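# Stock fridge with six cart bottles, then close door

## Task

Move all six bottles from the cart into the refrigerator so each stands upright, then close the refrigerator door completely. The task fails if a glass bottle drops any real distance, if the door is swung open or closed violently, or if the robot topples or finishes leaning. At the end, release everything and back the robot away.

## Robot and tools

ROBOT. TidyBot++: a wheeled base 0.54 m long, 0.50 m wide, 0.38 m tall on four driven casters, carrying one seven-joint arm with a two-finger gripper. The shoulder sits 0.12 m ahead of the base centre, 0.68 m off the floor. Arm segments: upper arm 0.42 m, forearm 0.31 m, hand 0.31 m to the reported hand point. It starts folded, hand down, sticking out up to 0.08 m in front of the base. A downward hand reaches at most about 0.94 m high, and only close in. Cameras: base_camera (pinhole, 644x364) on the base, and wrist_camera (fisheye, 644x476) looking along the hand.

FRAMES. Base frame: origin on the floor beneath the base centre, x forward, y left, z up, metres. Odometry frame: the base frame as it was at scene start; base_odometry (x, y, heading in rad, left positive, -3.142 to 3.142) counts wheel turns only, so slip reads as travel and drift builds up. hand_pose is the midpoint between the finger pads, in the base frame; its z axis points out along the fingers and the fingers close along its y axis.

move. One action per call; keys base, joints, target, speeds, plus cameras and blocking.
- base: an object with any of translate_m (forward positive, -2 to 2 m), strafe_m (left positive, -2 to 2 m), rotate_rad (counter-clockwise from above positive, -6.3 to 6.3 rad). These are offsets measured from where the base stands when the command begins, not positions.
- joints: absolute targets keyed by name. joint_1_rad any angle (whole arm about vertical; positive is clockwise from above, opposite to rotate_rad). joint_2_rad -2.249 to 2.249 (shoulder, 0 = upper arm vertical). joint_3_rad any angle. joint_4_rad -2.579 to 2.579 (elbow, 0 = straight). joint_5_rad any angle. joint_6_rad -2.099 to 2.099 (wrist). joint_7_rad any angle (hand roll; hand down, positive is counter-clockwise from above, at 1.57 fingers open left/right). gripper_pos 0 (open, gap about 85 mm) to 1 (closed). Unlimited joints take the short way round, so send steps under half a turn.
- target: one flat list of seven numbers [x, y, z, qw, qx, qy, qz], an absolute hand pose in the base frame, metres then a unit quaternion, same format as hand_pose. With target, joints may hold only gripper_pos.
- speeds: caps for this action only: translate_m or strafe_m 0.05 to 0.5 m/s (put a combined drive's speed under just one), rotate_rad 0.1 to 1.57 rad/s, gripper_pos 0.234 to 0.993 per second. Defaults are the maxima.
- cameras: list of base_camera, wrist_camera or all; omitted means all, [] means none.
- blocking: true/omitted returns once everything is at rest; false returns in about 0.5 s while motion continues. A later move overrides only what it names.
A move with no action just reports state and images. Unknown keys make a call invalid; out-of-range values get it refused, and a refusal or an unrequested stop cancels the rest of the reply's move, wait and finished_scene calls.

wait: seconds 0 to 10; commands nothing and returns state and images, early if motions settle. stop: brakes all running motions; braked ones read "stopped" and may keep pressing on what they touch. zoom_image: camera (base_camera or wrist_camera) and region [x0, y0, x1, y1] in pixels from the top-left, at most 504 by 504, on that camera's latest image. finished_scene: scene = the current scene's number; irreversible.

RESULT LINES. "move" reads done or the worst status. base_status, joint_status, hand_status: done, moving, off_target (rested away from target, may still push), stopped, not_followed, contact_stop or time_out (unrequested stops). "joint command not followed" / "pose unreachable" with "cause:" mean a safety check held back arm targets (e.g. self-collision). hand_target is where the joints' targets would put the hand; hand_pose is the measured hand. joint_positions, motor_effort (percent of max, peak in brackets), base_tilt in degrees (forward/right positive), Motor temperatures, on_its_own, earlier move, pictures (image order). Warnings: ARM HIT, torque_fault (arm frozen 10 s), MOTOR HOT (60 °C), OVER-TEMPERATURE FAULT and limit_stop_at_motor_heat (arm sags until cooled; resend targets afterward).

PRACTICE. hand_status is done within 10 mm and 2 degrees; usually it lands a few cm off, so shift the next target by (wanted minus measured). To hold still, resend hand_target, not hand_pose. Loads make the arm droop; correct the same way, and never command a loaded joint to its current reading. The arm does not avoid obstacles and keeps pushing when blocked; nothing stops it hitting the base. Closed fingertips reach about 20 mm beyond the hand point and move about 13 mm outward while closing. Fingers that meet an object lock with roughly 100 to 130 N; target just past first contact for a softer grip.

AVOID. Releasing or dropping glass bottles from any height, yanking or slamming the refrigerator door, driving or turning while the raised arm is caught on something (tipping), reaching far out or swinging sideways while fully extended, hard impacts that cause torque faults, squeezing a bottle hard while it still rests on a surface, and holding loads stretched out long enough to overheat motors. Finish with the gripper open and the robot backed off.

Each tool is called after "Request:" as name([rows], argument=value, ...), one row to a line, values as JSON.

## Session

Request:
move()

Scene clock: 0.00 s.
Motor temperatures (°C): [36 32 34 35 37 42 40]
base_odometry: x=+0.000 y=+0.000 heading=+0.000
base_tilt: forward=-0.1 right=+0.1
base_status: not commanded
joint_positions: joint_1_rad=-0.024 joint_2_rad=-0.380 joint_3_rad=+3.146 joint_4_rad=-2.542 joint_5_rad=+0.020 joint_6_rad=-0.898 joint_7_rad=+1.588 gripper_pos=+0.000
joint_status: not commanded
motor_effort: joint_1_rad=-1 joint_2_rad=+0 joint_3_rad=+1 joint_4_rad=+12 joint_5_rad=+0 joint_6_rad=+0 joint_7_rad=+0
hand_pose: x=+0.2495 y=-0.0007 z=+0.5872 quat_wxyz=(+0.007, +0.999, +0.025, +0.041) (m; base frame)
hand_target: x=+0.2499 y=-0.0007 z=+0.5874 quat_wxyz=(+0.007, +0.999, +0.025, +0.041) (m; base frame)
hand_status: not commanded
pictures: base_camera, wrist_camera
camera_calibration:
wrist_camera: T_world_to_cam=[[0.0636235, -0.997523, 0.0299843, -0.044071], [-0.991129, -0.0666716, -0.114974, 0.373973], [0.116688, -0.0224032, -0.992916, 0.684743], [0, 0, 0, 1]] pos_world=[0.293558, -0.00368802, 0.724211]

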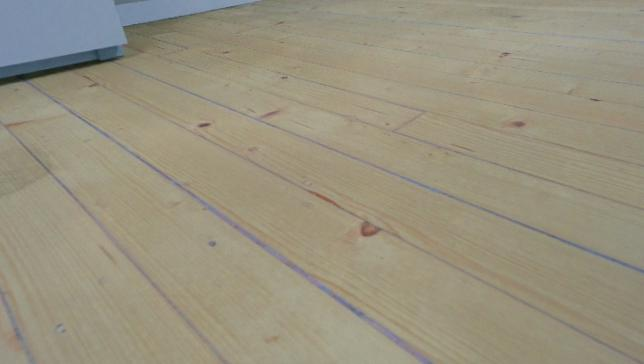

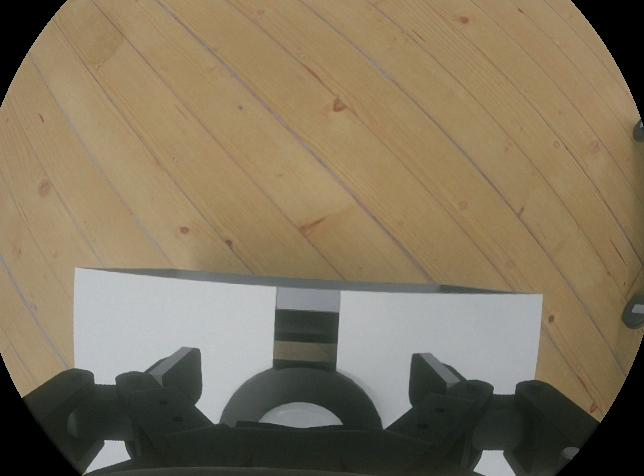

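Request:
move(joints={"joint_1_rad": 0, "joint_2_rad": -0.38, "joint_3_rad": 3.14, "joint_4_rad": -1.7, "joint_5_rad": 0, "joint_6_rad": -0.6, "joint_7_rad": 1.57})

Scene clock: 9.30 s.
Motor temperatures (°C): [36 32 34 35 37 42 40]
move: done
base_odometry: x=+0.000 y=+0.000 heading=+0.000
base_tilt: forward=-0.2 right=+0.1
base_status: not commanded
joint_positions: joint_1_rad=-0.017 joint_2_rad=-0.380 joint_3_rad=+3.146 joint_4_rad=-1.737 joint_5_rad=+0.020 joint_6_rad=-0.687 joint_7_rad=+1.588 gripper_pos=+0.000
joint_status: all done
motor_effort: joint_1_rad=-1(1) joint_2_rad=-7(7) joint_3_rad=+1(2) joint_4_rad=+19(19) joint_5_rad=+0(2) joint_6_rad=+8(8) joint_7_rad=+0(2)
hand_pose: x=+0.5473 y=+0.0022 z=+0.9975 quat_wxyz=(+0.010, +0.853, +0.016, +0.522) (m; base frame)
hand_target: x=+0.5599 y=+0.0022 z=+1.0441 quat_wxyz=(+0.000, +0.819, +0.000, +0.574) (m; base frame)
hand_status: not commanded
pictures: base_camera, wrist_camera
camera_calibration:
wrist_camera: T_world_to_cam=[[0.0123824, -0.998496, 0.0534022, -0.0677413], [-0.424167, -0.0536082, -0.903996, 1.19321], [0.905499, -0.0114578, -0.424193, 0.0583743], [0, 0, 0, 1]] pos_world=[0.454103, -0.00300451, 1.10704]

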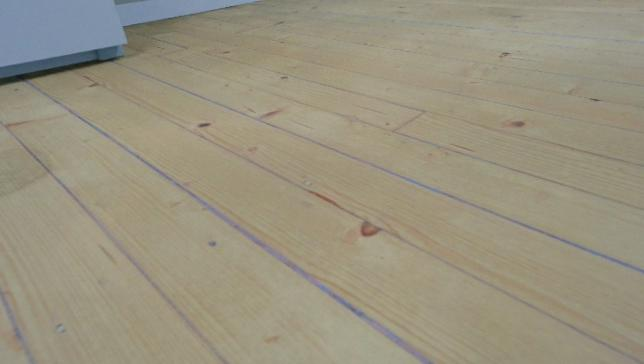

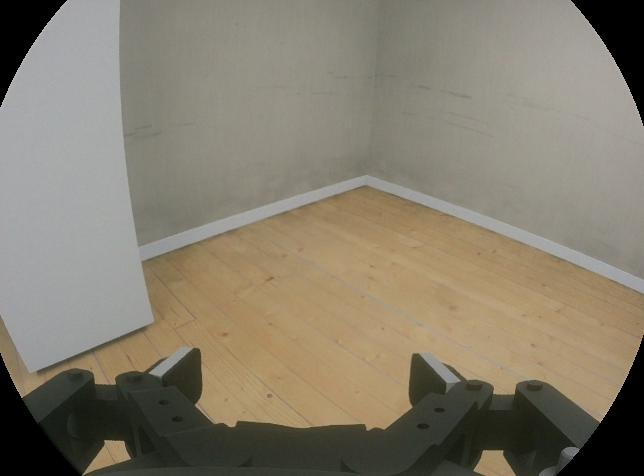

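Request:
move(joints={"joint_1_rad": -0.75})

Request:
move(base={"rotate_rad": -1.45}, joints={"joint_1_rad": 0.0})

Scene clock: 27.80 s.
Motor temperatures (°C): [36 32 34 35 37 42 40]
move: done
base_odometry: x=+0.000 y=+0.000 heading=+0.000
base_tilt: forward=-0.1 right=+0.1
base_status: not commanded
joint_positions: joint_1_rad=-0.735 joint_2_rad=-0.380 joint_3_rad=+3.146 joint_4_rad=-1.737 joint_5_rad=+0.020 joint_6_rad=-0.685 joint_7_rad=+1.588 gripper_pos=+0.000
joint_status: all done
motor_effort: joint_1_rad=-1(2) joint_2_rad=-7(7) joint_3_rad=+1(2) joint_4_rad=+19(19) joint_5_rad=+0(1) joint_6_rad=+7(8) joint_7_rad=+1(1)
hand_pose: x=+0.4403 y=+0.2836 z=+0.9980 quat_wxyz=(-0.174, +0.793, +0.314, +0.493) (m; base frame)
hand_target: x=+0.4401 y=+0.3022 z=+1.0441 quat_wxyz=(-0.210, +0.762, +0.300, +0.534) (m; base frame)
hand_status: not commanded
pictures: base_camera, wrist_camera
camera_calibration:
wrist_camera: T_world_to_cam=[[0.666172, -0.743891, 0.0533024, -0.145417], [-0.282917, -0.318193, -0.904826, 1.17708], [0.690053, 0.58769, -0.422431, 0.0818803], [0, 0, 0, 1]] pos_world=[0.373389, 0.218246, 1.1074]

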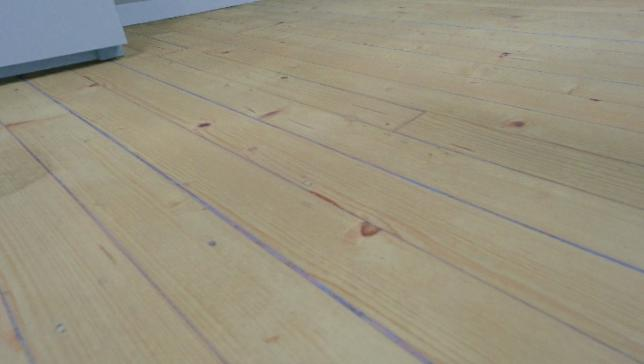

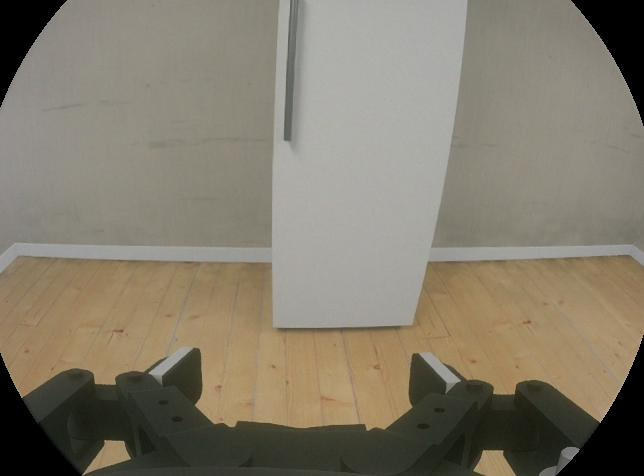

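Scene clock: 30.00 s.
Motor temperatures (°C): [36 32 34 35 37 42 40]
move: done
base_odometry: x=+0.000 y=+0.000 heading=-1.450
base_tilt: forward=-0.1 right=+0.0
base_status: done
joint_positions: joint_1_rad=-0.011 joint_2_rad=-0.380 joint_3_rad=+3.147 joint_4_rad=-1.737 joint_5_rad=+0.020 joint_6_rad=-0.680 joint_7_rad=+1.588 gripper_pos=+0.000
joint_status: all done
motor_effort: joint_1_rad=-1(3) joint_2_rad=-7(10) joint_3_rad=+1(3) joint_4_rad=+19(19) joint_5_rad=+0(2) joint_6_rad=+7(9) joint_7_rad=+1(1)
hand_pose: x=+0.5484 y=-0.0008 z=+0.9995 quat_wxyz=(+0.012, +0.851, +0.013, +0.525) (m; base frame)
hand_target: x=+0.5599 y=+0.0022 z=+1.0441 quat_wxyz=(+0.000, +0.819, +0.000, +0.574) (m; base frame)
hand_status: not commanded
pictures: base_camera, wrist_camera
camera_calibration:
wrist_camera: T_world_to_cam=[[0.00528588, -0.998583, 0.0529544, -0.0665146], [-0.417796, -0.0503171, -0.907147, 1.19503], [0.908526, -0.017329, -0.41747, 0.0498689], [0, 0, 0, 1]] pos_world=[0.454322, -0.00542589, 1.10841]

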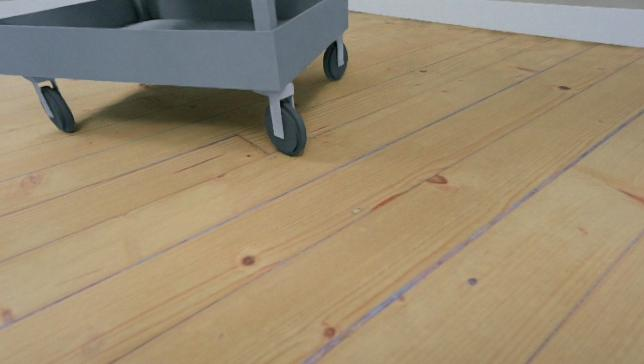

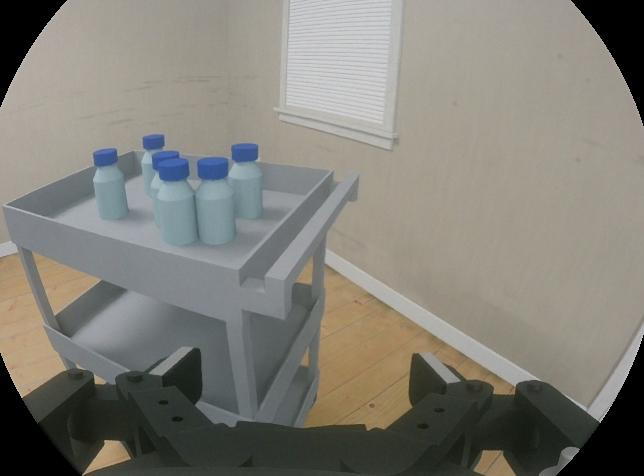

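Request:
move(base={"translate_m": -0.315, "strafe_m": 0.692, "rotate_rad": 2.246}, joints={"joint_1_rad": 0.0, "joint_2_rad": -0.5, "joint_4_rad": -2.23, "joint_6_rad": 0.2, "gripper_pos": 0.0})

Scene clock: 91.80 s.
Motor temperatures (°C): [36 32 34 36 37 42 40]
move: done
base_odometry: x=+0.649 y=+0.397 heading=+0.797
base_tilt: forward=-0.2 right=+0.1
base_status: done
joint_positions: joint_1_rad=-0.004 joint_2_rad=-0.482 joint_3_rad=+3.147 joint_4_rad=-2.208 joint_5_rad=+0.020 joint_6_rad=+0.114 joint_7_rad=+1.588 gripper_pos=+0.000
joint_status: all done
motor_effort: joint_1_rad=-1(2) joint_2_rad=-4(8) joint_3_rad=+2(3) joint_4_rad=+19(20) joint_5_rad=-1(2) joint_6_rad=+10(10) joint_7_rad=+1(1)
hand_pose: x=+0.5455 y=+0.0008 z=+0.9934 quat_wxyz=(+0.012, +0.721, +0.013, +0.692) (m; base frame)
hand_target: x=+0.5387 y=+0.0022 z=+1.0139 quat_wxyz=(-0.001, +0.693, +0.000, +0.721) (m; base frame)
hand_status: not commanded
pictures: base_camera, wrist_camera
camera_calibration:
wrist_camera: T_world_to_cam=[[-0.00931948, -0.998649, 0.0511224, -0.0548263], [-0.00643784, -0.0510636, -0.998675, 1.0549], [0.999936, -0.00963625, -0.00595326, -0.408751], [0, 0, 0, 1]] pos_world=[0.415005, -0.00482415, 1.05387]

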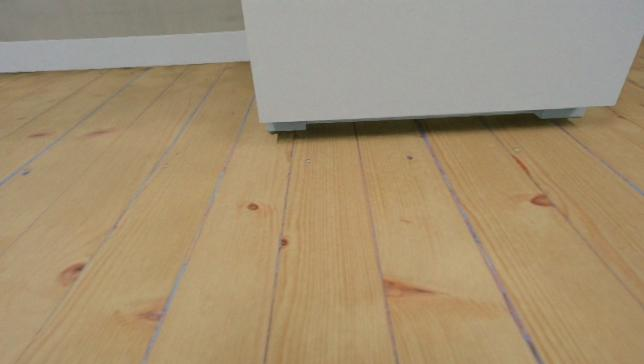

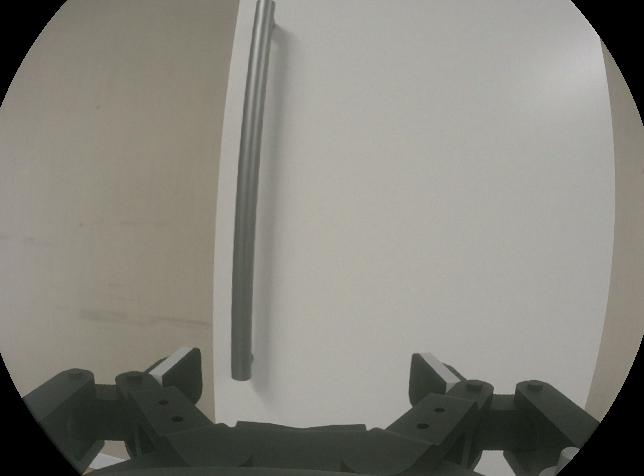

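Request:
zoom_image(camera="base_camera", region=[230, 70, 390, 160])

Request:
zoom_image(camera="base_camera", region=[480, 60, 640, 150])

Scaled by 3.150.

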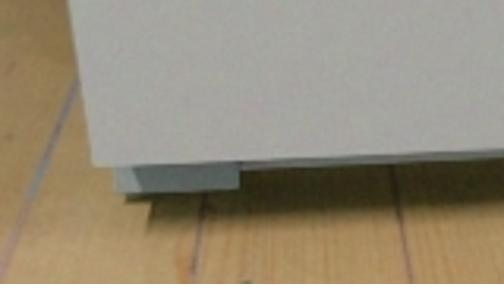

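Scaled by 3.150.

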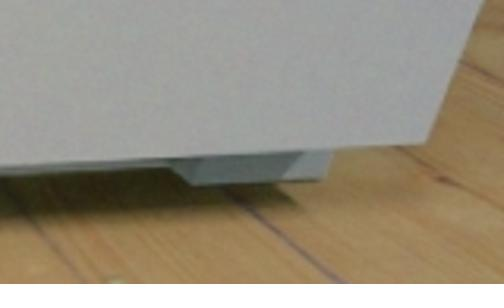

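Request:
move(base={"translate_m": 0.15, "strafe_m": 0.1, "rotate_rad": -0.027})

Scene clock: 112.30 s.
Motor temperatures (°C): [36 32 34 36 37 42 40]
move: done
base_odometry: x=+0.682 y=+0.574 heading=+0.770
base_tilt: forward=-0.2 right=+0.1
base_status: done
joint_positions: joint_1_rad=-0.003 joint_2_rad=-0.489 joint_3_rad=+3.147 joint_4_rad=-2.209 joint_5_rad=+0.020 joint_6_rad=+0.115 joint_7_rad=+1.588 gripper_pos=+0.000
joint_status: not commanded
motor_effort: joint_1_rad=-1(2) joint_2_rad=-4(7) joint_3_rad=+1(2) joint_4_rad=+19(20) joint_5_rad=+0(1) joint_6_rad=+8(9) joint_7_rad=+1(2)
hand_pose: x=+0.5434 y=+0.0005 z=+0.9964 quat_wxyz=(+0.012, +0.719, +0.013, +0.695) (m; base frame)
hand_target: x=+0.5387 y=+0.0022 z=+1.0139 quat_wxyz=(-0.001, +0.693, +0.000, +0.721) (m; base frame)
hand_status: not commanded
pictures: base_camera, wrist_camera
camera_calibration:
wrist_camera: T_world_to_cam=[[-0.0103603, -0.998643, 0.0510343, -0.0546252], [0.0011535, -0.051049, -0.998695, 1.05369], [0.999946, -0.0102879, 0.00168082, -0.414167], [0, 0, 0, 1]] pos_world=[0.412363, -0.00502241, 1.05579]

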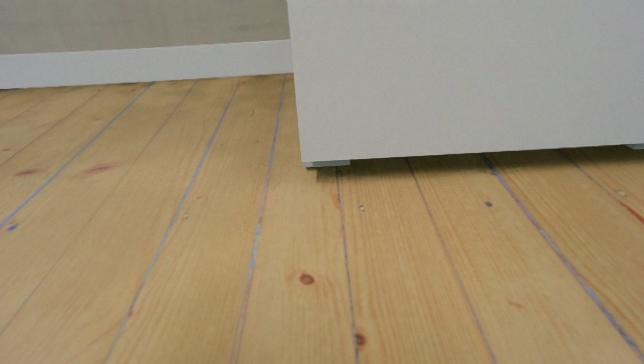

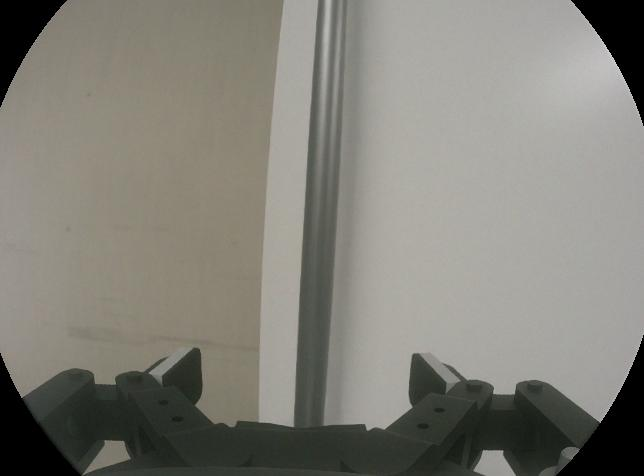

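Request:
move(base={"translate_m": 0.14, "strafe_m": -0.006}, speeds={"translate_m": 0.15})

Scene clock: 126.77 s.
Motor temperatures (°C): [36 32 34 36 37 42 40]
move: done
base_odometry: x=+0.787 y=+0.667 heading=+0.770
base_tilt: forward=-0.1 right=+0.0
base_status: done
joint_positions: joint_1_rad=-0.003 joint_2_rad=-0.496 joint_3_rad=+3.147 joint_4_rad=-2.209 joint_5_rad=+0.020 joint_6_rad=+0.116 joint_7_rad=+1.588 gripper_pos=+0.000
joint_status: not commanded
motor_effort: joint_1_rad=+0(1) joint_2_rad=-4(7) joint_3_rad=+2(2) joint_4_rad=+19(20) joint_5_rad=+0(1) joint_6_rad=+8(10) joint_7_rad=+1(1)
hand_pose: x=+0.5413 y=+0.0005 z=+0.9989 quat_wxyz=(+0.012, +0.716, +0.013, +0.698) (m; base frame)
hand_target: x=+0.5387 y=+0.0022 z=+1.0139 quat_wxyz=(-0.001, +0.693, +0.000, +0.721) (m; base frame)
hand_status: not commanded
pictures: base_camera, wrist_camera
camera_calibration:
wrist_camera: T_world_to_cam=[[-0.0106833, -0.998644, 0.0509432, -0.0545142], [0.00775363, -0.0510273, -0.998667, 1.05267], [0.999913, -0.010274, 0.00828825, -0.418665], [0, 0, 0, 1]] pos_world=[0.409884, -0.00502682, 1.05751]

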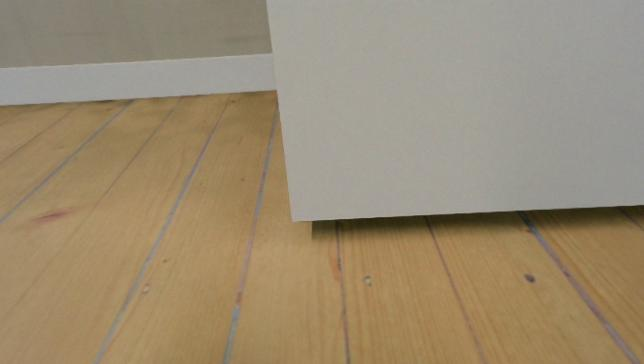

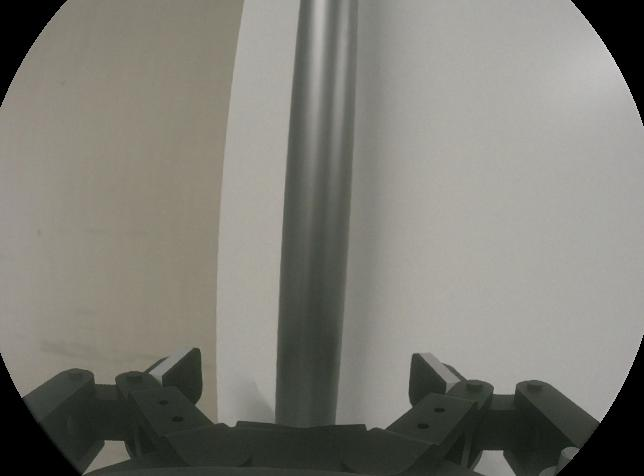

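Request:
move(base={"translate_m": 0.022}, speeds={"translate_m": 0.1})

Request:
move(joints={"gripper_pos": 0.9}, speeds={"gripper_pos": 0.234})

Scene clock: 133.10 s.
Motor temperatures (°C): [36 32 34 36 37 42 40]
move: done
base_odometry: x=+0.803 y=+0.683 heading=+0.770
base_tilt: forward=-0.1 right=+0.1
base_status: done
joint_positions: joint_1_rad=-0.003 joint_2_rad=-0.494 joint_3_rad=+3.147 joint_4_rad=-2.210 joint_5_rad=+0.020 joint_6_rad=+0.117 joint_7_rad=+1.588 gripper_pos=+0.000
joint_status: not commanded
motor_effort: joint_1_rad=-1(1) joint_2_rad=-4(6) joint_3_rad=+1(2) joint_4_rad=+19(20) joint_5_rad=+0(1) joint_6_rad=+8(9) joint_7_rad=+1(1)
hand_pose: x=+0.5417 y=+0.0005 z=+0.9979 quat_wxyz=(+0.012, +0.717, +0.013, +0.697) (m; base frame)
hand_target: x=+0.5387 y=+0.0022 z=+1.0139 quat_wxyz=(-0.001, +0.693, +0.000, +0.721) (m; base frame)
hand_status: not commanded
pictures: base_camera, wrist_camera
camera_calibration:
wrist_camera: T_world_to_cam=[[-0.010577, -0.998644, 0.0509657, -0.054532], [0.00589473, -0.05103, -0.99868, 1.05268], [0.999927, -0.0102626, 0.00642649, -0.417269], [0, 0, 0, 1]] pos_world=[0.410457, -0.00502235, 1.05675]

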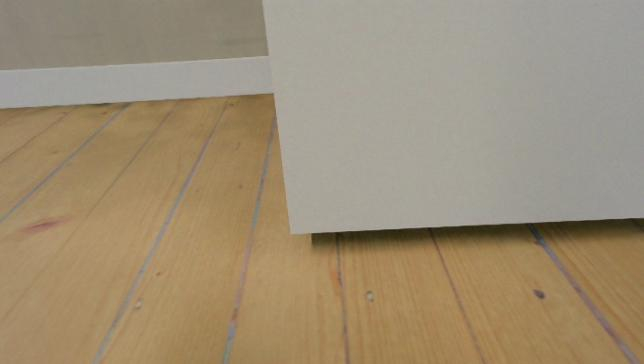

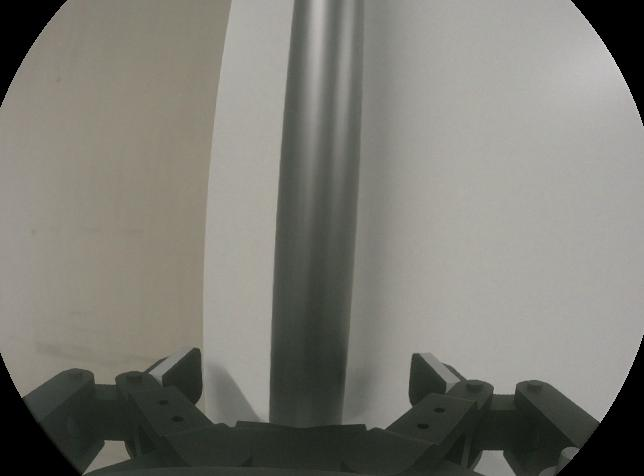

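Scene clock: 137.27 s.
Motor temperatures (°C): [36 32 34 36 37 42 40]
move: off_target
base_odometry: x=+0.803 y=+0.683 heading=+0.770
base_tilt: forward=-0.2 right=+0.1
base_status: not commanded
joint_positions: joint_1_rad=+0.000 joint_2_rad=-0.496 joint_3_rad=+3.146 joint_4_rad=-2.211 joint_5_rad=+0.020 joint_6_rad=+0.117 joint_7_rad=+1.588 gripper_pos=+0.744
joint_status: gripper_pos off_target (ended at +0.744, target +0.900)
motor_effort: joint_1_rad=-1(3) joint_2_rad=-1(4) joint_3_rad=+0(4) joint_4_rad=+19(20) joint_5_rad=+1(2) joint_6_rad=+9(10) joint_7_rad=+2(3)
hand_pose: x=+0.5410 y=-0.0002 z=+0.9982 quat_wxyz=(+0.013, +0.717, +0.012, +0.697) (m; base frame)
hand_target: x=+0.5387 y=+0.0022 z=+1.0139 quat_wxyz=(-0.001, +0.693, +0.000, +0.721) (m; base frame)
hand_status: not commanded
pictures: base_camera, wrist_camera
camera_calibration:
wrist_camera: T_world_to_cam=[[-0.0125904, -0.998606, 0.0512521, -0.0544797], [0.00696912, -0.0513425, -0.998657, 1.05232], [0.999896, -0.0122163, 0.00760583, -0.41767], [0, 0, 0, 1]] pos_world=[0.409607, -0.00547735, 1.05688]

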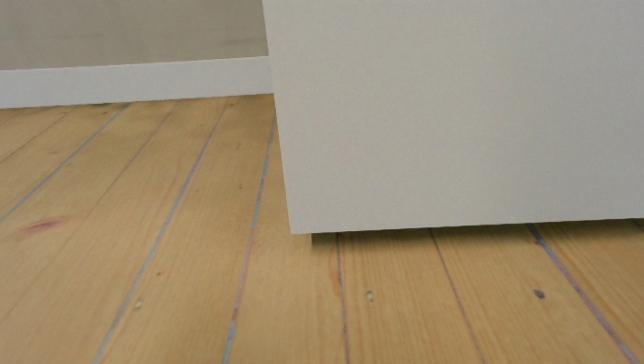

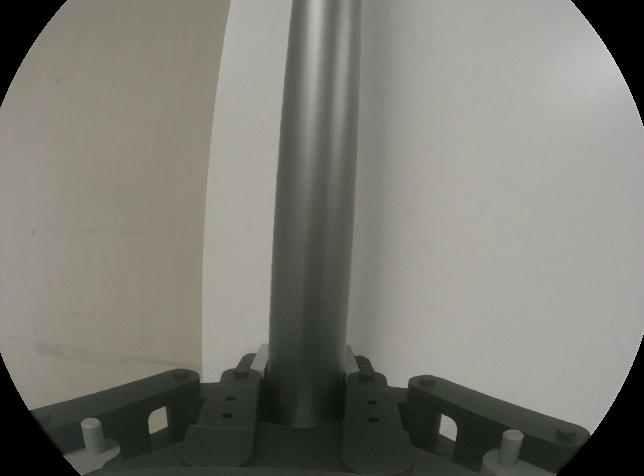

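Request:
move(joints={"gripper_pos": 0.765}, speeds={"gripper_pos": 0.234}, cameras=[])

Request:
move(base={"translate_m": -0.0534, "strafe_m": -0.0632, "rotate_rad": 0.1}, speeds={"translate_m": 0.1, "rotate_rad": 0.12})

Scene clock: 160.97 s.
Motor temperatures (°C): [36 32 34 36 37 42 40]
move: done
base_odometry: x=+0.803 y=+0.683 heading=+0.770
base_tilt: forward=-0.2 right=+0.1
base_status: not commanded
joint_positions: joint_1_rad=+0.000 joint_2_rad=-0.496 joint_3_rad=+3.146 joint_4_rad=-2.211 joint_5_rad=+0.020 joint_6_rad=+0.117 joint_7_rad=+1.588 gripper_pos=+0.744
joint_status: all done
motor_effort: joint_1_rad=-1(1) joint_2_rad=-1(1) joint_3_rad=+0(1) joint_4_rad=+19(20) joint_5_rad=+2(2) joint_6_rad=+8(9) joint_7_rad=+2(3)
hand_pose: x=+0.5410 y=-0.0002 z=+0.9982 quat_wxyz=(+0.013, +0.717, +0.012, +0.697) (m; base frame)
hand_target: x=+0.5387 y=+0.0022 z=+1.0139 quat_wxyz=(-0.001, +0.693, +0.000, +0.721) (m; base frame)
hand_status: not commanded
pictures: none
No camera images: "cameras" was empty.

Scene clock: 162.33 s.
Motor temperatures (°C): [36 32 34 36 37 42 40]
move: done
base_odometry: x=+0.809 y=+0.600 heading=+0.871
base_tilt: forward=-0.2 right=+0.1
base_status: done
joint_positions: joint_1_rad=+0.000 joint_2_rad=-0.465 joint_3_rad=+3.146 joint_4_rad=-2.210 joint_5_rad=+0.020 joint_6_rad=+0.160 joint_7_rad=+1.588 gripper_pos=+0.744
joint_status: not commanded
motor_effort: joint_1_rad=-1(4) joint_2_rad=-8(17) joint_3_rad=+0(4) joint_4_rad=+19(20) joint_5_rad=+2(2) joint_6_rad=+9(10) joint_7_rad=+3(3)
hand_pose: x=+0.5513 y=+0.0001 z=+0.9988 quat_wxyz=(+0.013, +0.712, +0.012, +0.702) (m; base frame)
hand_target: x=+0.5387 y=+0.0022 z=+1.0139 quat_wxyz=(-0.001, +0.693, +0.000, +0.721) (m; base frame)
hand_status: not commanded
pictures: base_camera, wrist_camera
camera_calibration:
wrist_camera: T_world_to_cam=[[-0.0125816, -0.998595, 0.0514824, -0.0543069], [0.0197053, -0.0517241, -0.998467, 1.04565], [0.999727, -0.0115478, 0.0203284, -0.440619], [0, 0, 0, 1]] pos_world=[0.41921, -0.00523371, 1.0558]

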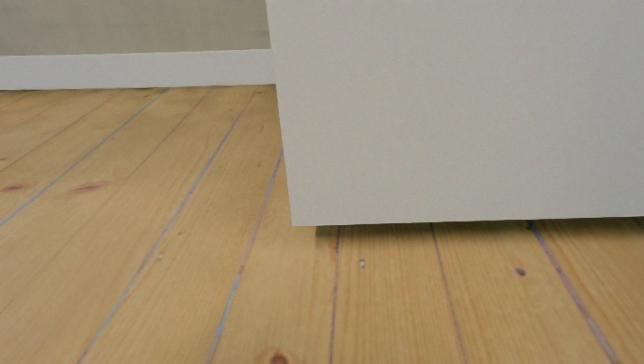

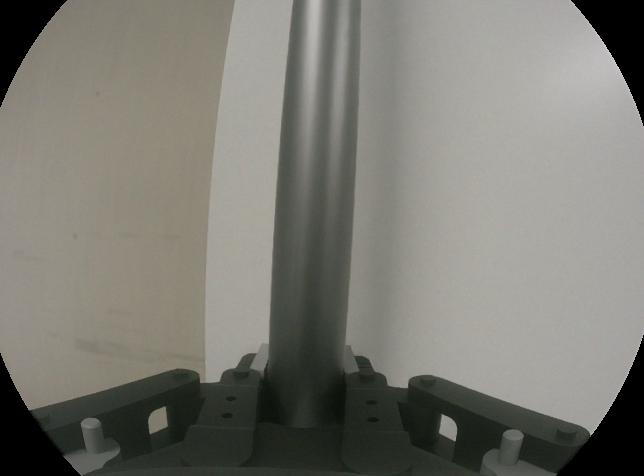

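Request:
move(base={"translate_m": -0.1002, "strafe_m": -0.1315, "rotate_rad": 0.2}, speeds={"translate_m": 0.15, "rotate_rad": 0.18})

Scene clock: 171.53 s.
Motor temperatures (°C): [36 32 34 36 37 42 40]
move: done
base_odometry: x=+0.845 y=+0.439 heading=+1.071
base_tilt: forward=-0.2 right=+0.1
base_status: done
joint_positions: joint_1_rad=+0.001 joint_2_rad=-0.468 joint_3_rad=+3.146 joint_4_rad=-2.213 joint_5_rad=+0.020 joint_6_rad=+0.161 joint_7_rad=+1.588 gripper_pos=+0.744
joint_status: not commanded
motor_effort: joint_1_rad=+1(6) joint_2_rad=-8(14) joint_3_rad=+2(5) joint_4_rad=+19(20) joint_5_rad=+1(3) joint_6_rad=+8(10) joint_7_rad=+2(3)
hand_pose: x=+0.5502 y=-0.0001 z=+0.9986 quat_wxyz=(+0.013, +0.712, +0.012, +0.702) (m; base frame)
hand_target: x=+0.5387 y=+0.0022 z=+1.0139 quat_wxyz=(-0.001, +0.693, +0.000, +0.721) (m; base frame)
hand_status: not commanded
pictures: base_camera, wrist_camera
camera_calibration:
wrist_camera: T_world_to_cam=[[-0.0129577, -0.998593, 0.0514206, -0.0541954], [0.020682, -0.0516815, -0.998449, 1.04492], [0.999702, -0.0118741, 0.0213226, -0.440479], [0, 0, 0, 1]] pos_world=[0.418034, -0.0053461, 1.05548]

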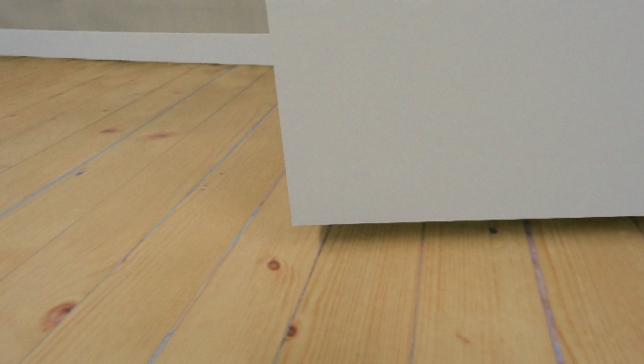

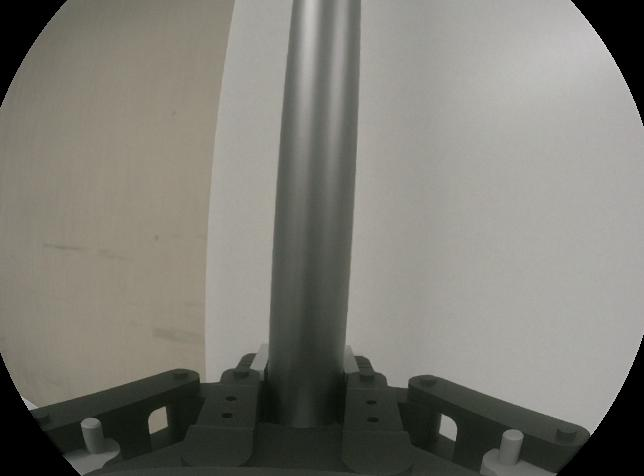

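Request:
move(base={"translate_m": -0.121, "strafe_m": -0.1673, "rotate_rad": 0.25}, speeds={"translate_m": 0.17, "rotate_rad": 0.2}, cameras=[])

Request:
move(base={"translate_m": -0.121, "strafe_m": -0.1673, "rotate_rad": 0.25}, speeds={"translate_m": 0.17, "rotate_rad": 0.2})

Scene clock: 179.17 s.
Motor temperatures (°C): [36 32 34 36 37 42 40]
move: done
base_odometry: x=+0.934 y=+0.252 heading=+1.322
base_tilt: forward=-0.2 right=+0.1
base_status: done
joint_positions: joint_1_rad=+0.000 joint_2_rad=-0.470 joint_3_rad=+3.144 joint_4_rad=-2.216 joint_5_rad=+0.020 joint_6_rad=+0.162 joint_7_rad=+1.588 gripper_pos=+0.744
joint_status: not commanded
motor_effort: joint_1_rad=-1(5) joint_2_rad=-8(13) joint_3_rad=+1(5) joint_4_rad=+19(21) joint_5_rad=+2(3) joint_6_rad=+9(11) joint_7_rad=+3(3)
hand_pose: x=+0.5494 y=+0.0010 z=+0.9981 quat_wxyz=(+0.012, +0.712, +0.013, +0.702) (m; base frame)
hand_target: x=+0.5387 y=+0.0022 z=+1.0139 quat_wxyz=(-0.001, +0.693, +0.000, +0.721) (m; base frame)
hand_status: not commanded
pictures: none
No camera images: "cameras" was empty.

Scene clock: 181.03 s.
Motor temperatures (°C): [36 32 34 36 37 42 40]
move: done
base_odometry: x=+1.066 y=+0.094 heading=+1.573
base_tilt: forward=-0.2 right=+0.1
base_status: done
joint_positions: joint_1_rad=+0.000 joint_2_rad=-0.474 joint_3_rad=+3.143 joint_4_rad=-2.221 joint_5_rad=+0.019 joint_6_rad=+0.163 joint_7_rad=+1.588 gripper_pos=+0.744
joint_status: not commanded
motor_effort: joint_1_rad=+4(6) joint_2_rad=-7(13) joint_3_rad=+6(6) joint_4_rad=+20(22) joint_5_rad=+0(3) joint_6_rad=+10(12) joint_7_rad=+3(3)
hand_pose: x=+0.5476 y=+0.0016 z=+0.9971 quat_wxyz=(+0.012, +0.711, +0.014, +0.702) (m; base frame)
hand_target: x=+0.5387 y=+0.0022 z=+1.0139 quat_wxyz=(-0.001, +0.693, +0.000, +0.721) (m; base frame)
hand_status: not commanded
pictures: base_camera, wrist_camera
camera_calibration:
wrist_camera: T_world_to_cam=[[-0.00996655, -0.998577, 0.0523829, -0.055032], [0.0216203, -0.0525884, -0.998382, 1.04301], [0.999717, -0.00881789, 0.0221137, -0.438622], [0, 0, 0, 1]] pos_world=[0.415399, -0.00397137, 1.0539]

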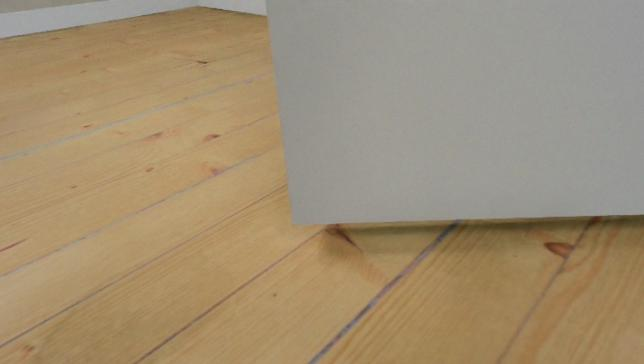

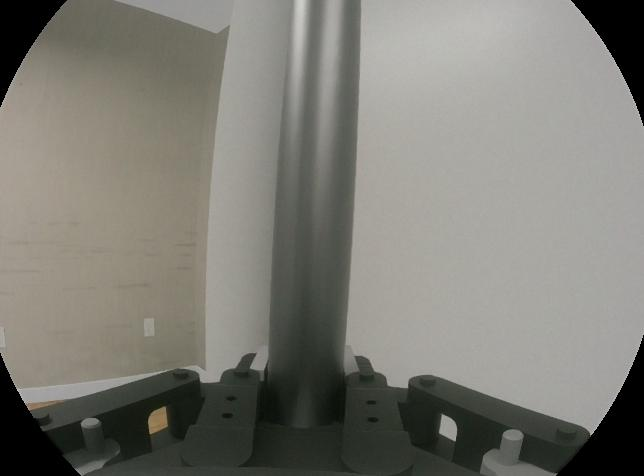

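Request:
move(base={"translate_m": -0.121, "strafe_m": -0.1673, "rotate_rad": 0.25}, speeds={"translate_m": 0.17, "rotate_rad": 0.2}, cameras=[])

Request:
move(base={"translate_m": -0.121, "strafe_m": -0.1673, "rotate_rad": 0.25}, speeds={"translate_m": 0.17, "rotate_rad": 0.2}, cameras=[])

Request:
move(base={"translate_m": -0.121, "strafe_m": -0.1673, "rotate_rad": 0.25}, speeds={"translate_m": 0.17, "rotate_rad": 0.2})

Scene clock: 192.43 s.
Motor temperatures (°C): [36 32 34 36 37 42 40]
move: done
base_odometry: x=+1.234 y=-0.027 heading=+1.823
base_tilt: forward=-0.2 right=+0.1
base_status: done
joint_positions: joint_1_rad=-0.001 joint_2_rad=-0.479 joint_3_rad=+3.141 joint_4_rad=-2.226 joint_5_rad=+0.017 joint_6_rad=+0.164 joint_7_rad=+1.588 gripper_pos=+0.744
joint_status: not commanded
motor_effort: joint_1_rad=+2(6) joint_2_rad=-7(13) joint_3_rad=+5(7) joint_4_rad=+21(22) joint_5_rad=+1(2) joint_6_rad=+10(12) joint_7_rad=+2(2)
hand_pose: x=+0.5459 y=+0.0033 z=+0.9958 quat_wxyz=(+0.011, +0.712, +0.014, +0.702) (m; base frame)
hand_target: x=+0.5387 y=+0.0022 z=+1.0139 quat_wxyz=(-0.001, +0.693, +0.000, +0.721) (m; base frame)
hand_status: not commanded
pictures: none
No camera images: "cameras" was empty.

Scene clock: 194.33 s.
Motor temperatures (°C): [36 32 34 36 37 42 40]
move: done
base_odometry: x=+1.426 y=-0.103 heading=+2.074
base_tilt: forward=-0.2 right=+0.1
base_status: done
joint_positions: joint_1_rad=-0.003 joint_2_rad=-0.483 joint_3_rad=+3.139 joint_4_rad=-2.232 joint_5_rad=+0.017 joint_6_rad=+0.164 joint_7_rad=+1.588 gripper_pos=+0.744
joint_status: not commanded
motor_effort: joint_1_rad=+0(8) joint_2_rad=-7(11) joint_3_rad=+2(7) joint_4_rad=+21(23) joint_5_rad=+1(2) joint_6_rad=+10(13) joint_7_rad=+1(2)
hand_pose: x=+0.5441 y=+0.0049 z=+0.9941 quat_wxyz=(+0.010, +0.712, +0.016, +0.702) (m; base frame)
hand_target: x=+0.5387 y=+0.0022 z=+1.0139 quat_wxyz=(-0.001, +0.693, +0.000, +0.721) (m; base frame)
hand_status: not commanded
pictures: none
No camera images: "cameras" was empty.

Scene clock: 196.27 s.
Motor temperatures (°C): [36 32 34 36 37 42 40]
move: done
base_odometry: x=+1.631 y=-0.128 heading=+2.324
base_tilt: forward=-0.2 right=+0.1
base_status: done
joint_positions: joint_1_rad=-0.004 joint_2_rad=-0.488 joint_3_rad=+3.138 joint_4_rad=-2.239 joint_5_rad=+0.017 joint_6_rad=+0.164 joint_7_rad=+1.588 gripper_pos=+0.744
joint_status: not commanded
motor_effort: joint_1_rad=+1(5) joint_2_rad=-5(10) joint_3_rad=+3(6) joint_4_rad=+21(24) joint_5_rad=+0(2) joint_6_rad=+11(14) joint_7_rad=+1(2)
hand_pose: x=+0.5421 y=+0.0059 z=+0.9921 quat_wxyz=(+0.009, +0.713, +0.017, +0.701) (m; base frame)
hand_target: x=+0.5387 y=+0.0022 z=+1.0139 quat_wxyz=(-0.001, +0.693, +0.000, +0.721) (m; base frame)
hand_status: not commanded
pictures: base_camera, wrist_camera
camera_calibration:
wrist_camera: T_world_to_cam=[[-0.00156789, -0.998602, 0.0528376, -0.0555258], [0.0187039, -0.0528577, -0.998427, 1.03997], [0.999824, -0.000577159, 0.0187606, -0.429806], [0, 0, 0, 1]] pos_world=[0.410192, -0.000725694, 1.04933]

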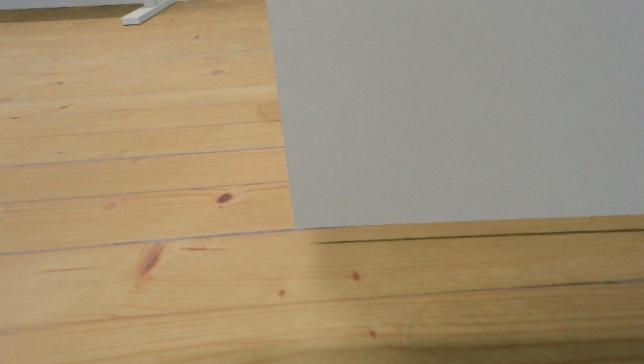

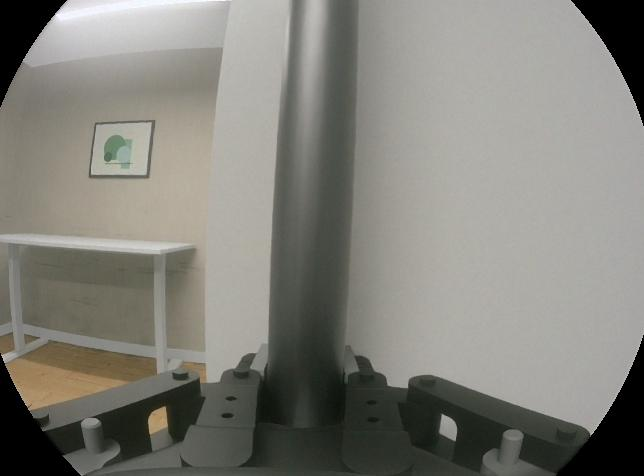

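Request:
move(base={"translate_m": -0.1399, "strafe_m": -0.204, "rotate_rad": 0.3}, speeds={"translate_m": 0.17, "rotate_rad": 0.2})

Request:
move(joints={"gripper_pos": 0.0}, speeds={"gripper_pos": 0.5})

Scene clock: 201.97 s.
Motor temperatures (°C): [36 32 34 36 37 42 40]
move: done
base_odometry: x=+1.876 y=-0.090 heading=+2.625
base_tilt: forward=-0.2 right=+0.0
base_status: done
joint_positions: joint_1_rad=-0.005 joint_2_rad=-0.490 joint_3_rad=+3.136 joint_4_rad=-2.243 joint_5_rad=+0.017 joint_6_rad=+0.164 joint_7_rad=+1.588 gripper_pos=+0.744
joint_status: not commanded
motor_effort: joint_1_rad=+1(5) joint_2_rad=-6(9) joint_3_rad=+2(6) joint_4_rad=+23(25) joint_5_rad=+1(1) joint_6_rad=+13(15) joint_7_rad=+0(2)
hand_pose: x=+0.5413 y=+0.0075 z=+0.9899 quat_wxyz=(+0.008, +0.714, +0.018, +0.700) (m; base frame)
hand_target: x=+0.5387 y=+0.0022 z=+1.0139 quat_wxyz=(-0.001, +0.693, +0.000, +0.721) (m; base frame)
hand_status: not commanded
pictures: base_camera, wrist_camera
camera_calibration:
wrist_camera: T_world_to_cam=[[0.00152712, -0.998556, 0.0536943, -0.0564265], [0.0157241, -0.0536638, -0.998435, 1.03944], [0.999875, 0.00236902, 0.0156194, -0.425921], [0, 0, 0, 1]] pos_world=[0.40961, 0.000444319, 1.0475]

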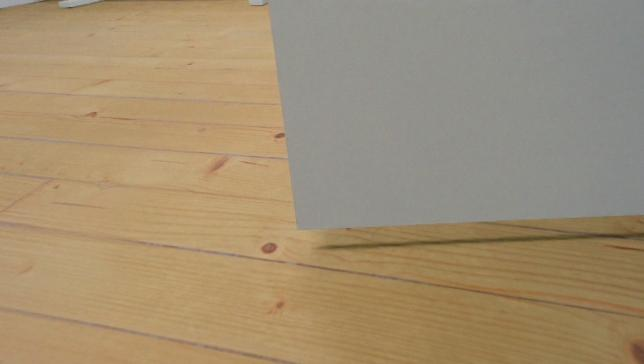

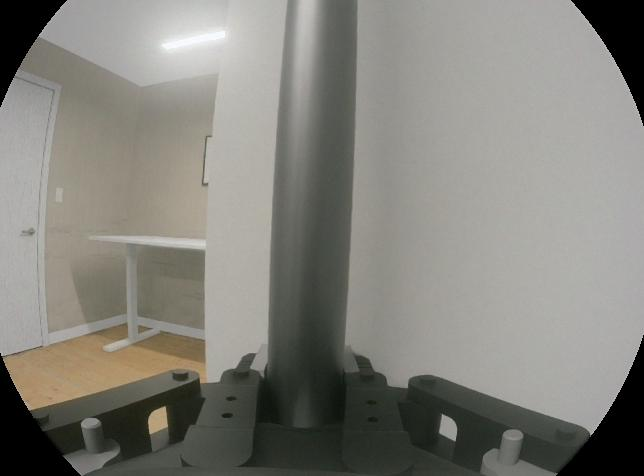

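Scene clock: 203.87 s.
Motor temperatures (°C): [36 32 34 36 37 42 40]
move: done
base_odometry: x=+1.876 y=-0.090 heading=+2.625
base_tilt: forward=-0.2 right=+0.0
base_status: not commanded
joint_positions: joint_1_rad=-0.005 joint_2_rad=-0.490 joint_3_rad=+3.136 joint_4_rad=-2.243 joint_5_rad=+0.017 joint_6_rad=+0.164 joint_7_rad=+1.588 gripper_pos=+0.000
joint_status: all done
motor_effort: joint_1_rad=-1(1) joint_2_rad=-4(6) joint_3_rad=+1(3) joint_4_rad=+19(23) joint_5_rad=+0(1) joint_6_rad=+8(13) joint_7_rad=+1(1)
hand_pose: x=+0.5411 y=+0.0074 z=+0.9903 quat_wxyz=(+0.008, +0.713, +0.018, +0.701) (m; base frame)
hand_target: x=+0.5387 y=+0.0022 z=+1.0139 quat_wxyz=(-0.001, +0.693, +0.000, +0.721) (m; base frame)
hand_status: not commanded
pictures: base_camera, wrist_camera
camera_calibration:
wrist_camera: T_world_to_cam=[[0.00147861, -0.998557, 0.0536902, -0.0564189], [0.0166337, -0.0536583, -0.998421, 1.03935], [0.999861, 0.00236934, 0.0165303, -0.426596], [0, 0, 0, 1]] pos_world=[0.409331, 0.00044308, 1.04779]

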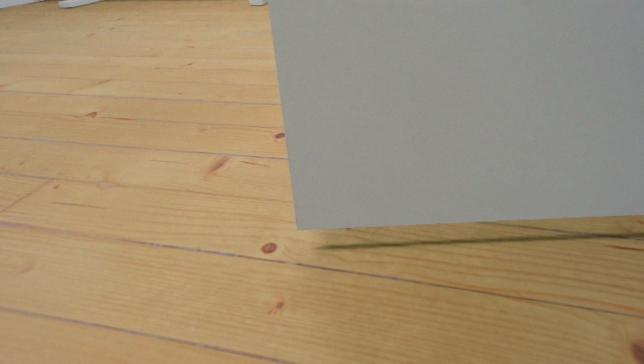

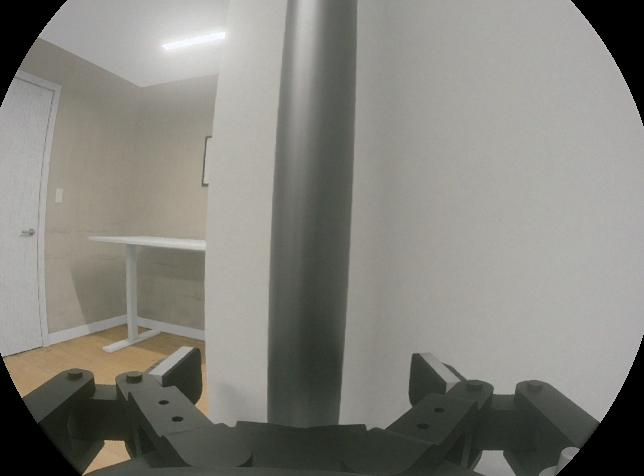

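Request:
move(base={"translate_m": -0.35}, speeds={"translate_m": 0.25}, cameras=[])

Request:
move(base={"translate_m": 1.2455, "strafe_m": 0.83, "rotate_rad": 1.908}, joints={"joint_1_rad": 0.0, "joint_2_rad": -0.285, "joint_3_rad": 3.14, "joint_4_rad": -1.6, "joint_5_rad": 0, "joint_6_rad": -0.9, "joint_7_rad": 1.57, "gripper_pos": 0.1})

Scene clock: 242.63 s.
Motor temperatures (°C): [36 32 34 36 37 42 40]
move: done
base_odometry: x=+2.181 y=-0.263 heading=+2.625
base_tilt: forward=-0.2 right=+0.1
base_status: done
joint_positions: joint_1_rad=-0.005 joint_2_rad=-0.496 joint_3_rad=+3.136 joint_4_rad=-2.243 joint_5_rad=+0.017 joint_6_rad=+0.164 joint_7_rad=+1.588 gripper_pos=+0.000
joint_status: not commanded
motor_effort: joint_1_rad=-1(1) joint_2_rad=-4(7) joint_3_rad=+2(2) joint_4_rad=+19(20) joint_5_rad=+0(1) joint_6_rad=+8(10) joint_7_rad=+1(1)
hand_pose: x=+0.5395 y=+0.0074 z=+0.9925 quat_wxyz=(+0.009, +0.712, +0.018, +0.702) (m; base frame)
hand_target: x=+0.5387 y=+0.0022 z=+1.0139 quat_wxyz=(-0.001, +0.693, +0.000, +0.721) (m; base frame)
hand_status: not commanded
pictures: none
No camera images: "cameras" was empty.

Scene clock: 247.63 s.
Motor temperatures (°C): [36 32 34 36 37 42 40]
move: done
base_odometry: x=+0.688 y=-0.370 heading=-1.749
base_tilt: forward=-0.2 right=+0.1
base_status: done
joint_positions: joint_1_rad=-0.003 joint_2_rad=-0.302 joint_3_rad=+3.139 joint_4_rad=-1.640 joint_5_rad=+0.017 joint_6_rad=-0.808 joint_7_rad=+1.588 gripper_pos=+0.100
joint_status: all done
motor_effort: joint_1_rad=-1(2) joint_2_rad=-9(11) joint_3_rad=+2(4) joint_4_rad=+18(20) joint_5_rad=+0(2) joint_6_rad=+8(10) joint_7_rad=+0(2)
hand_pose: x=+0.5609 y=-0.0001 z=+0.9864 quat_wxyz=(+0.012, +0.879, +0.012, +0.477) (m; base frame)
hand_target: x=+0.5537 y=+0.0021 z=+0.9782 quat_wxyz=(+0.000, +0.895, +0.000, +0.447) (m; base frame)
hand_status: not commanded
pictures: base_camera, wrist_camera
camera_calibration:
wrist_camera: T_world_to_cam=[[0.00894639, -0.998577, 0.0525785, -0.066854], [-0.515129, -0.0496692, -0.855672, 1.1922], [0.857066, -0.0194295, -0.51484, 0.157922], [0, 0, 0, 1]] pos_world=[0.479385, -0.00447488, 1.10495]

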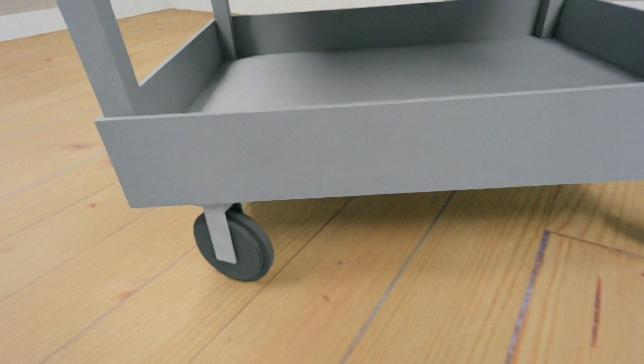

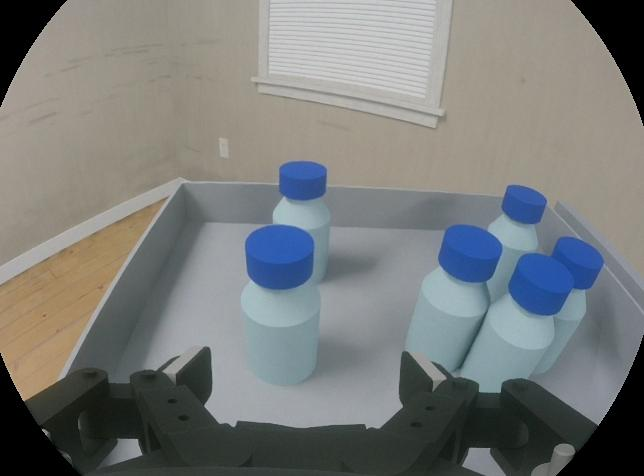

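Request:
move(base={"translate_m": 0.15, "strafe_m": 0.024}, speeds={"translate_m": 0.25})

Request:
move(joints={"joint_2_rad": -0.285, "joint_4_rad": -1.905, "joint_6_rad": -0.415})

Scene clock: 258.83 s.
Motor temperatures (°C): [36 32 34 36 37 42 40]
move: done
base_odometry: x=+0.684 y=-0.522 heading=-1.749
base_tilt: forward=-0.1 right=+0.1
base_status: done
joint_positions: joint_1_rad=-0.003 joint_2_rad=-0.293 joint_3_rad=+3.139 joint_4_rad=-1.639 joint_5_rad=+0.017 joint_6_rad=-0.810 joint_7_rad=+1.588 gripper_pos=+0.100
joint_status: not commanded
motor_effort: joint_1_rad=+0(1) joint_2_rad=-9(11) joint_3_rad=+1(2) joint_4_rad=+18(19) joint_5_rad=+0(1) joint_6_rad=+6(9) joint_7_rad=+1(1)
hand_pose: x=+0.5635 y=-0.0001 z=+0.9827 quat_wxyz=(+0.012, +0.881, +0.012, +0.473) (m; base frame)
hand_target: x=+0.5537 y=+0.0021 z=+0.9782 quat_wxyz=(+0.000, +0.895, +0.000, +0.447) (m; base frame)
hand_status: not commanded
pictures: base_camera, wrist_camera
camera_calibration:
wrist_camera: T_world_to_cam=[[0.00941244, -0.998576, 0.052514, -0.0668817], [-0.523181, -0.0496726, -0.850773, 1.19011], [0.85217, -0.0194665, -0.522904, 0.164481], [0, 0, 0, 1]] pos_world=[0.483107, -0.00446868, 1.10203]

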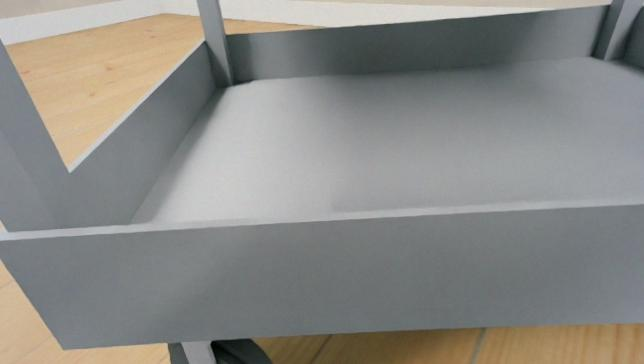

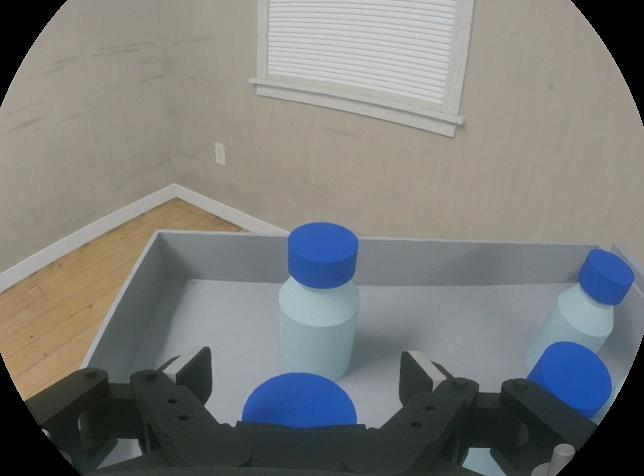

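Scene clock: 260.53 s.
Motor temperatures (°C): [36 32 34 36 37 42 40]
move: done
base_odometry: x=+0.684 y=-0.522 heading=-1.749
base_tilt: forward=-0.1 right=+0.0
base_status: not commanded
joint_positions: joint_1_rad=-0.003 joint_2_rad=-0.293 joint_3_rad=+3.139 joint_4_rad=-1.885 joint_5_rad=+0.017 joint_6_rad=-0.502 joint_7_rad=+1.588 gripper_pos=+0.100
joint_status: all done
motor_effort: joint_1_rad=-1(1) joint_2_rad=-10(11) joint_3_rad=+1(2) joint_4_rad=+18(20) joint_5_rad=+0(1) joint_6_rad=+7(9) joint_7_rad=+1(1)
hand_pose: x=+0.5815 y=+0.0013 z=+0.9225 quat_wxyz=(+0.011, +0.866, +0.014, +0.500) (m; base frame)
hand_target: x=+0.5930 y=+0.0022 z=+0.9308 quat_wxyz=(+0.000, +0.851, +0.000, +0.526) (m; base frame)
hand_status: not commanded
pictures: base_camera, wrist_camera
camera_calibration:
wrist_camera: T_world_to_cam=[[0.0114064, -0.998509, 0.0533813, -0.0644926], [-0.46902, -0.0524905, -0.881626, 1.14532], [0.883114, -0.0149807, -0.468919, 0.0498515], [0, 0, 0, 1]] pos_world=[0.493889, -0.00353129, 1.03656]

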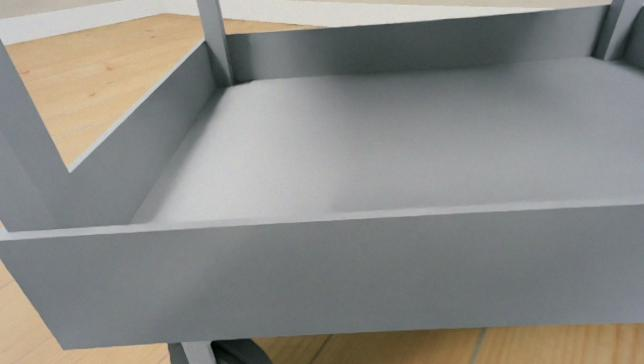

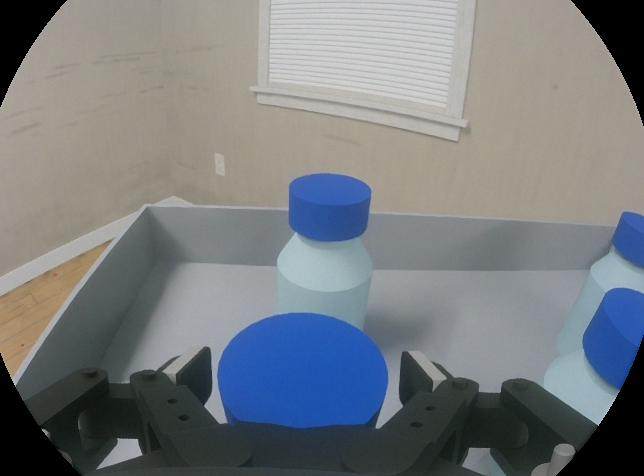

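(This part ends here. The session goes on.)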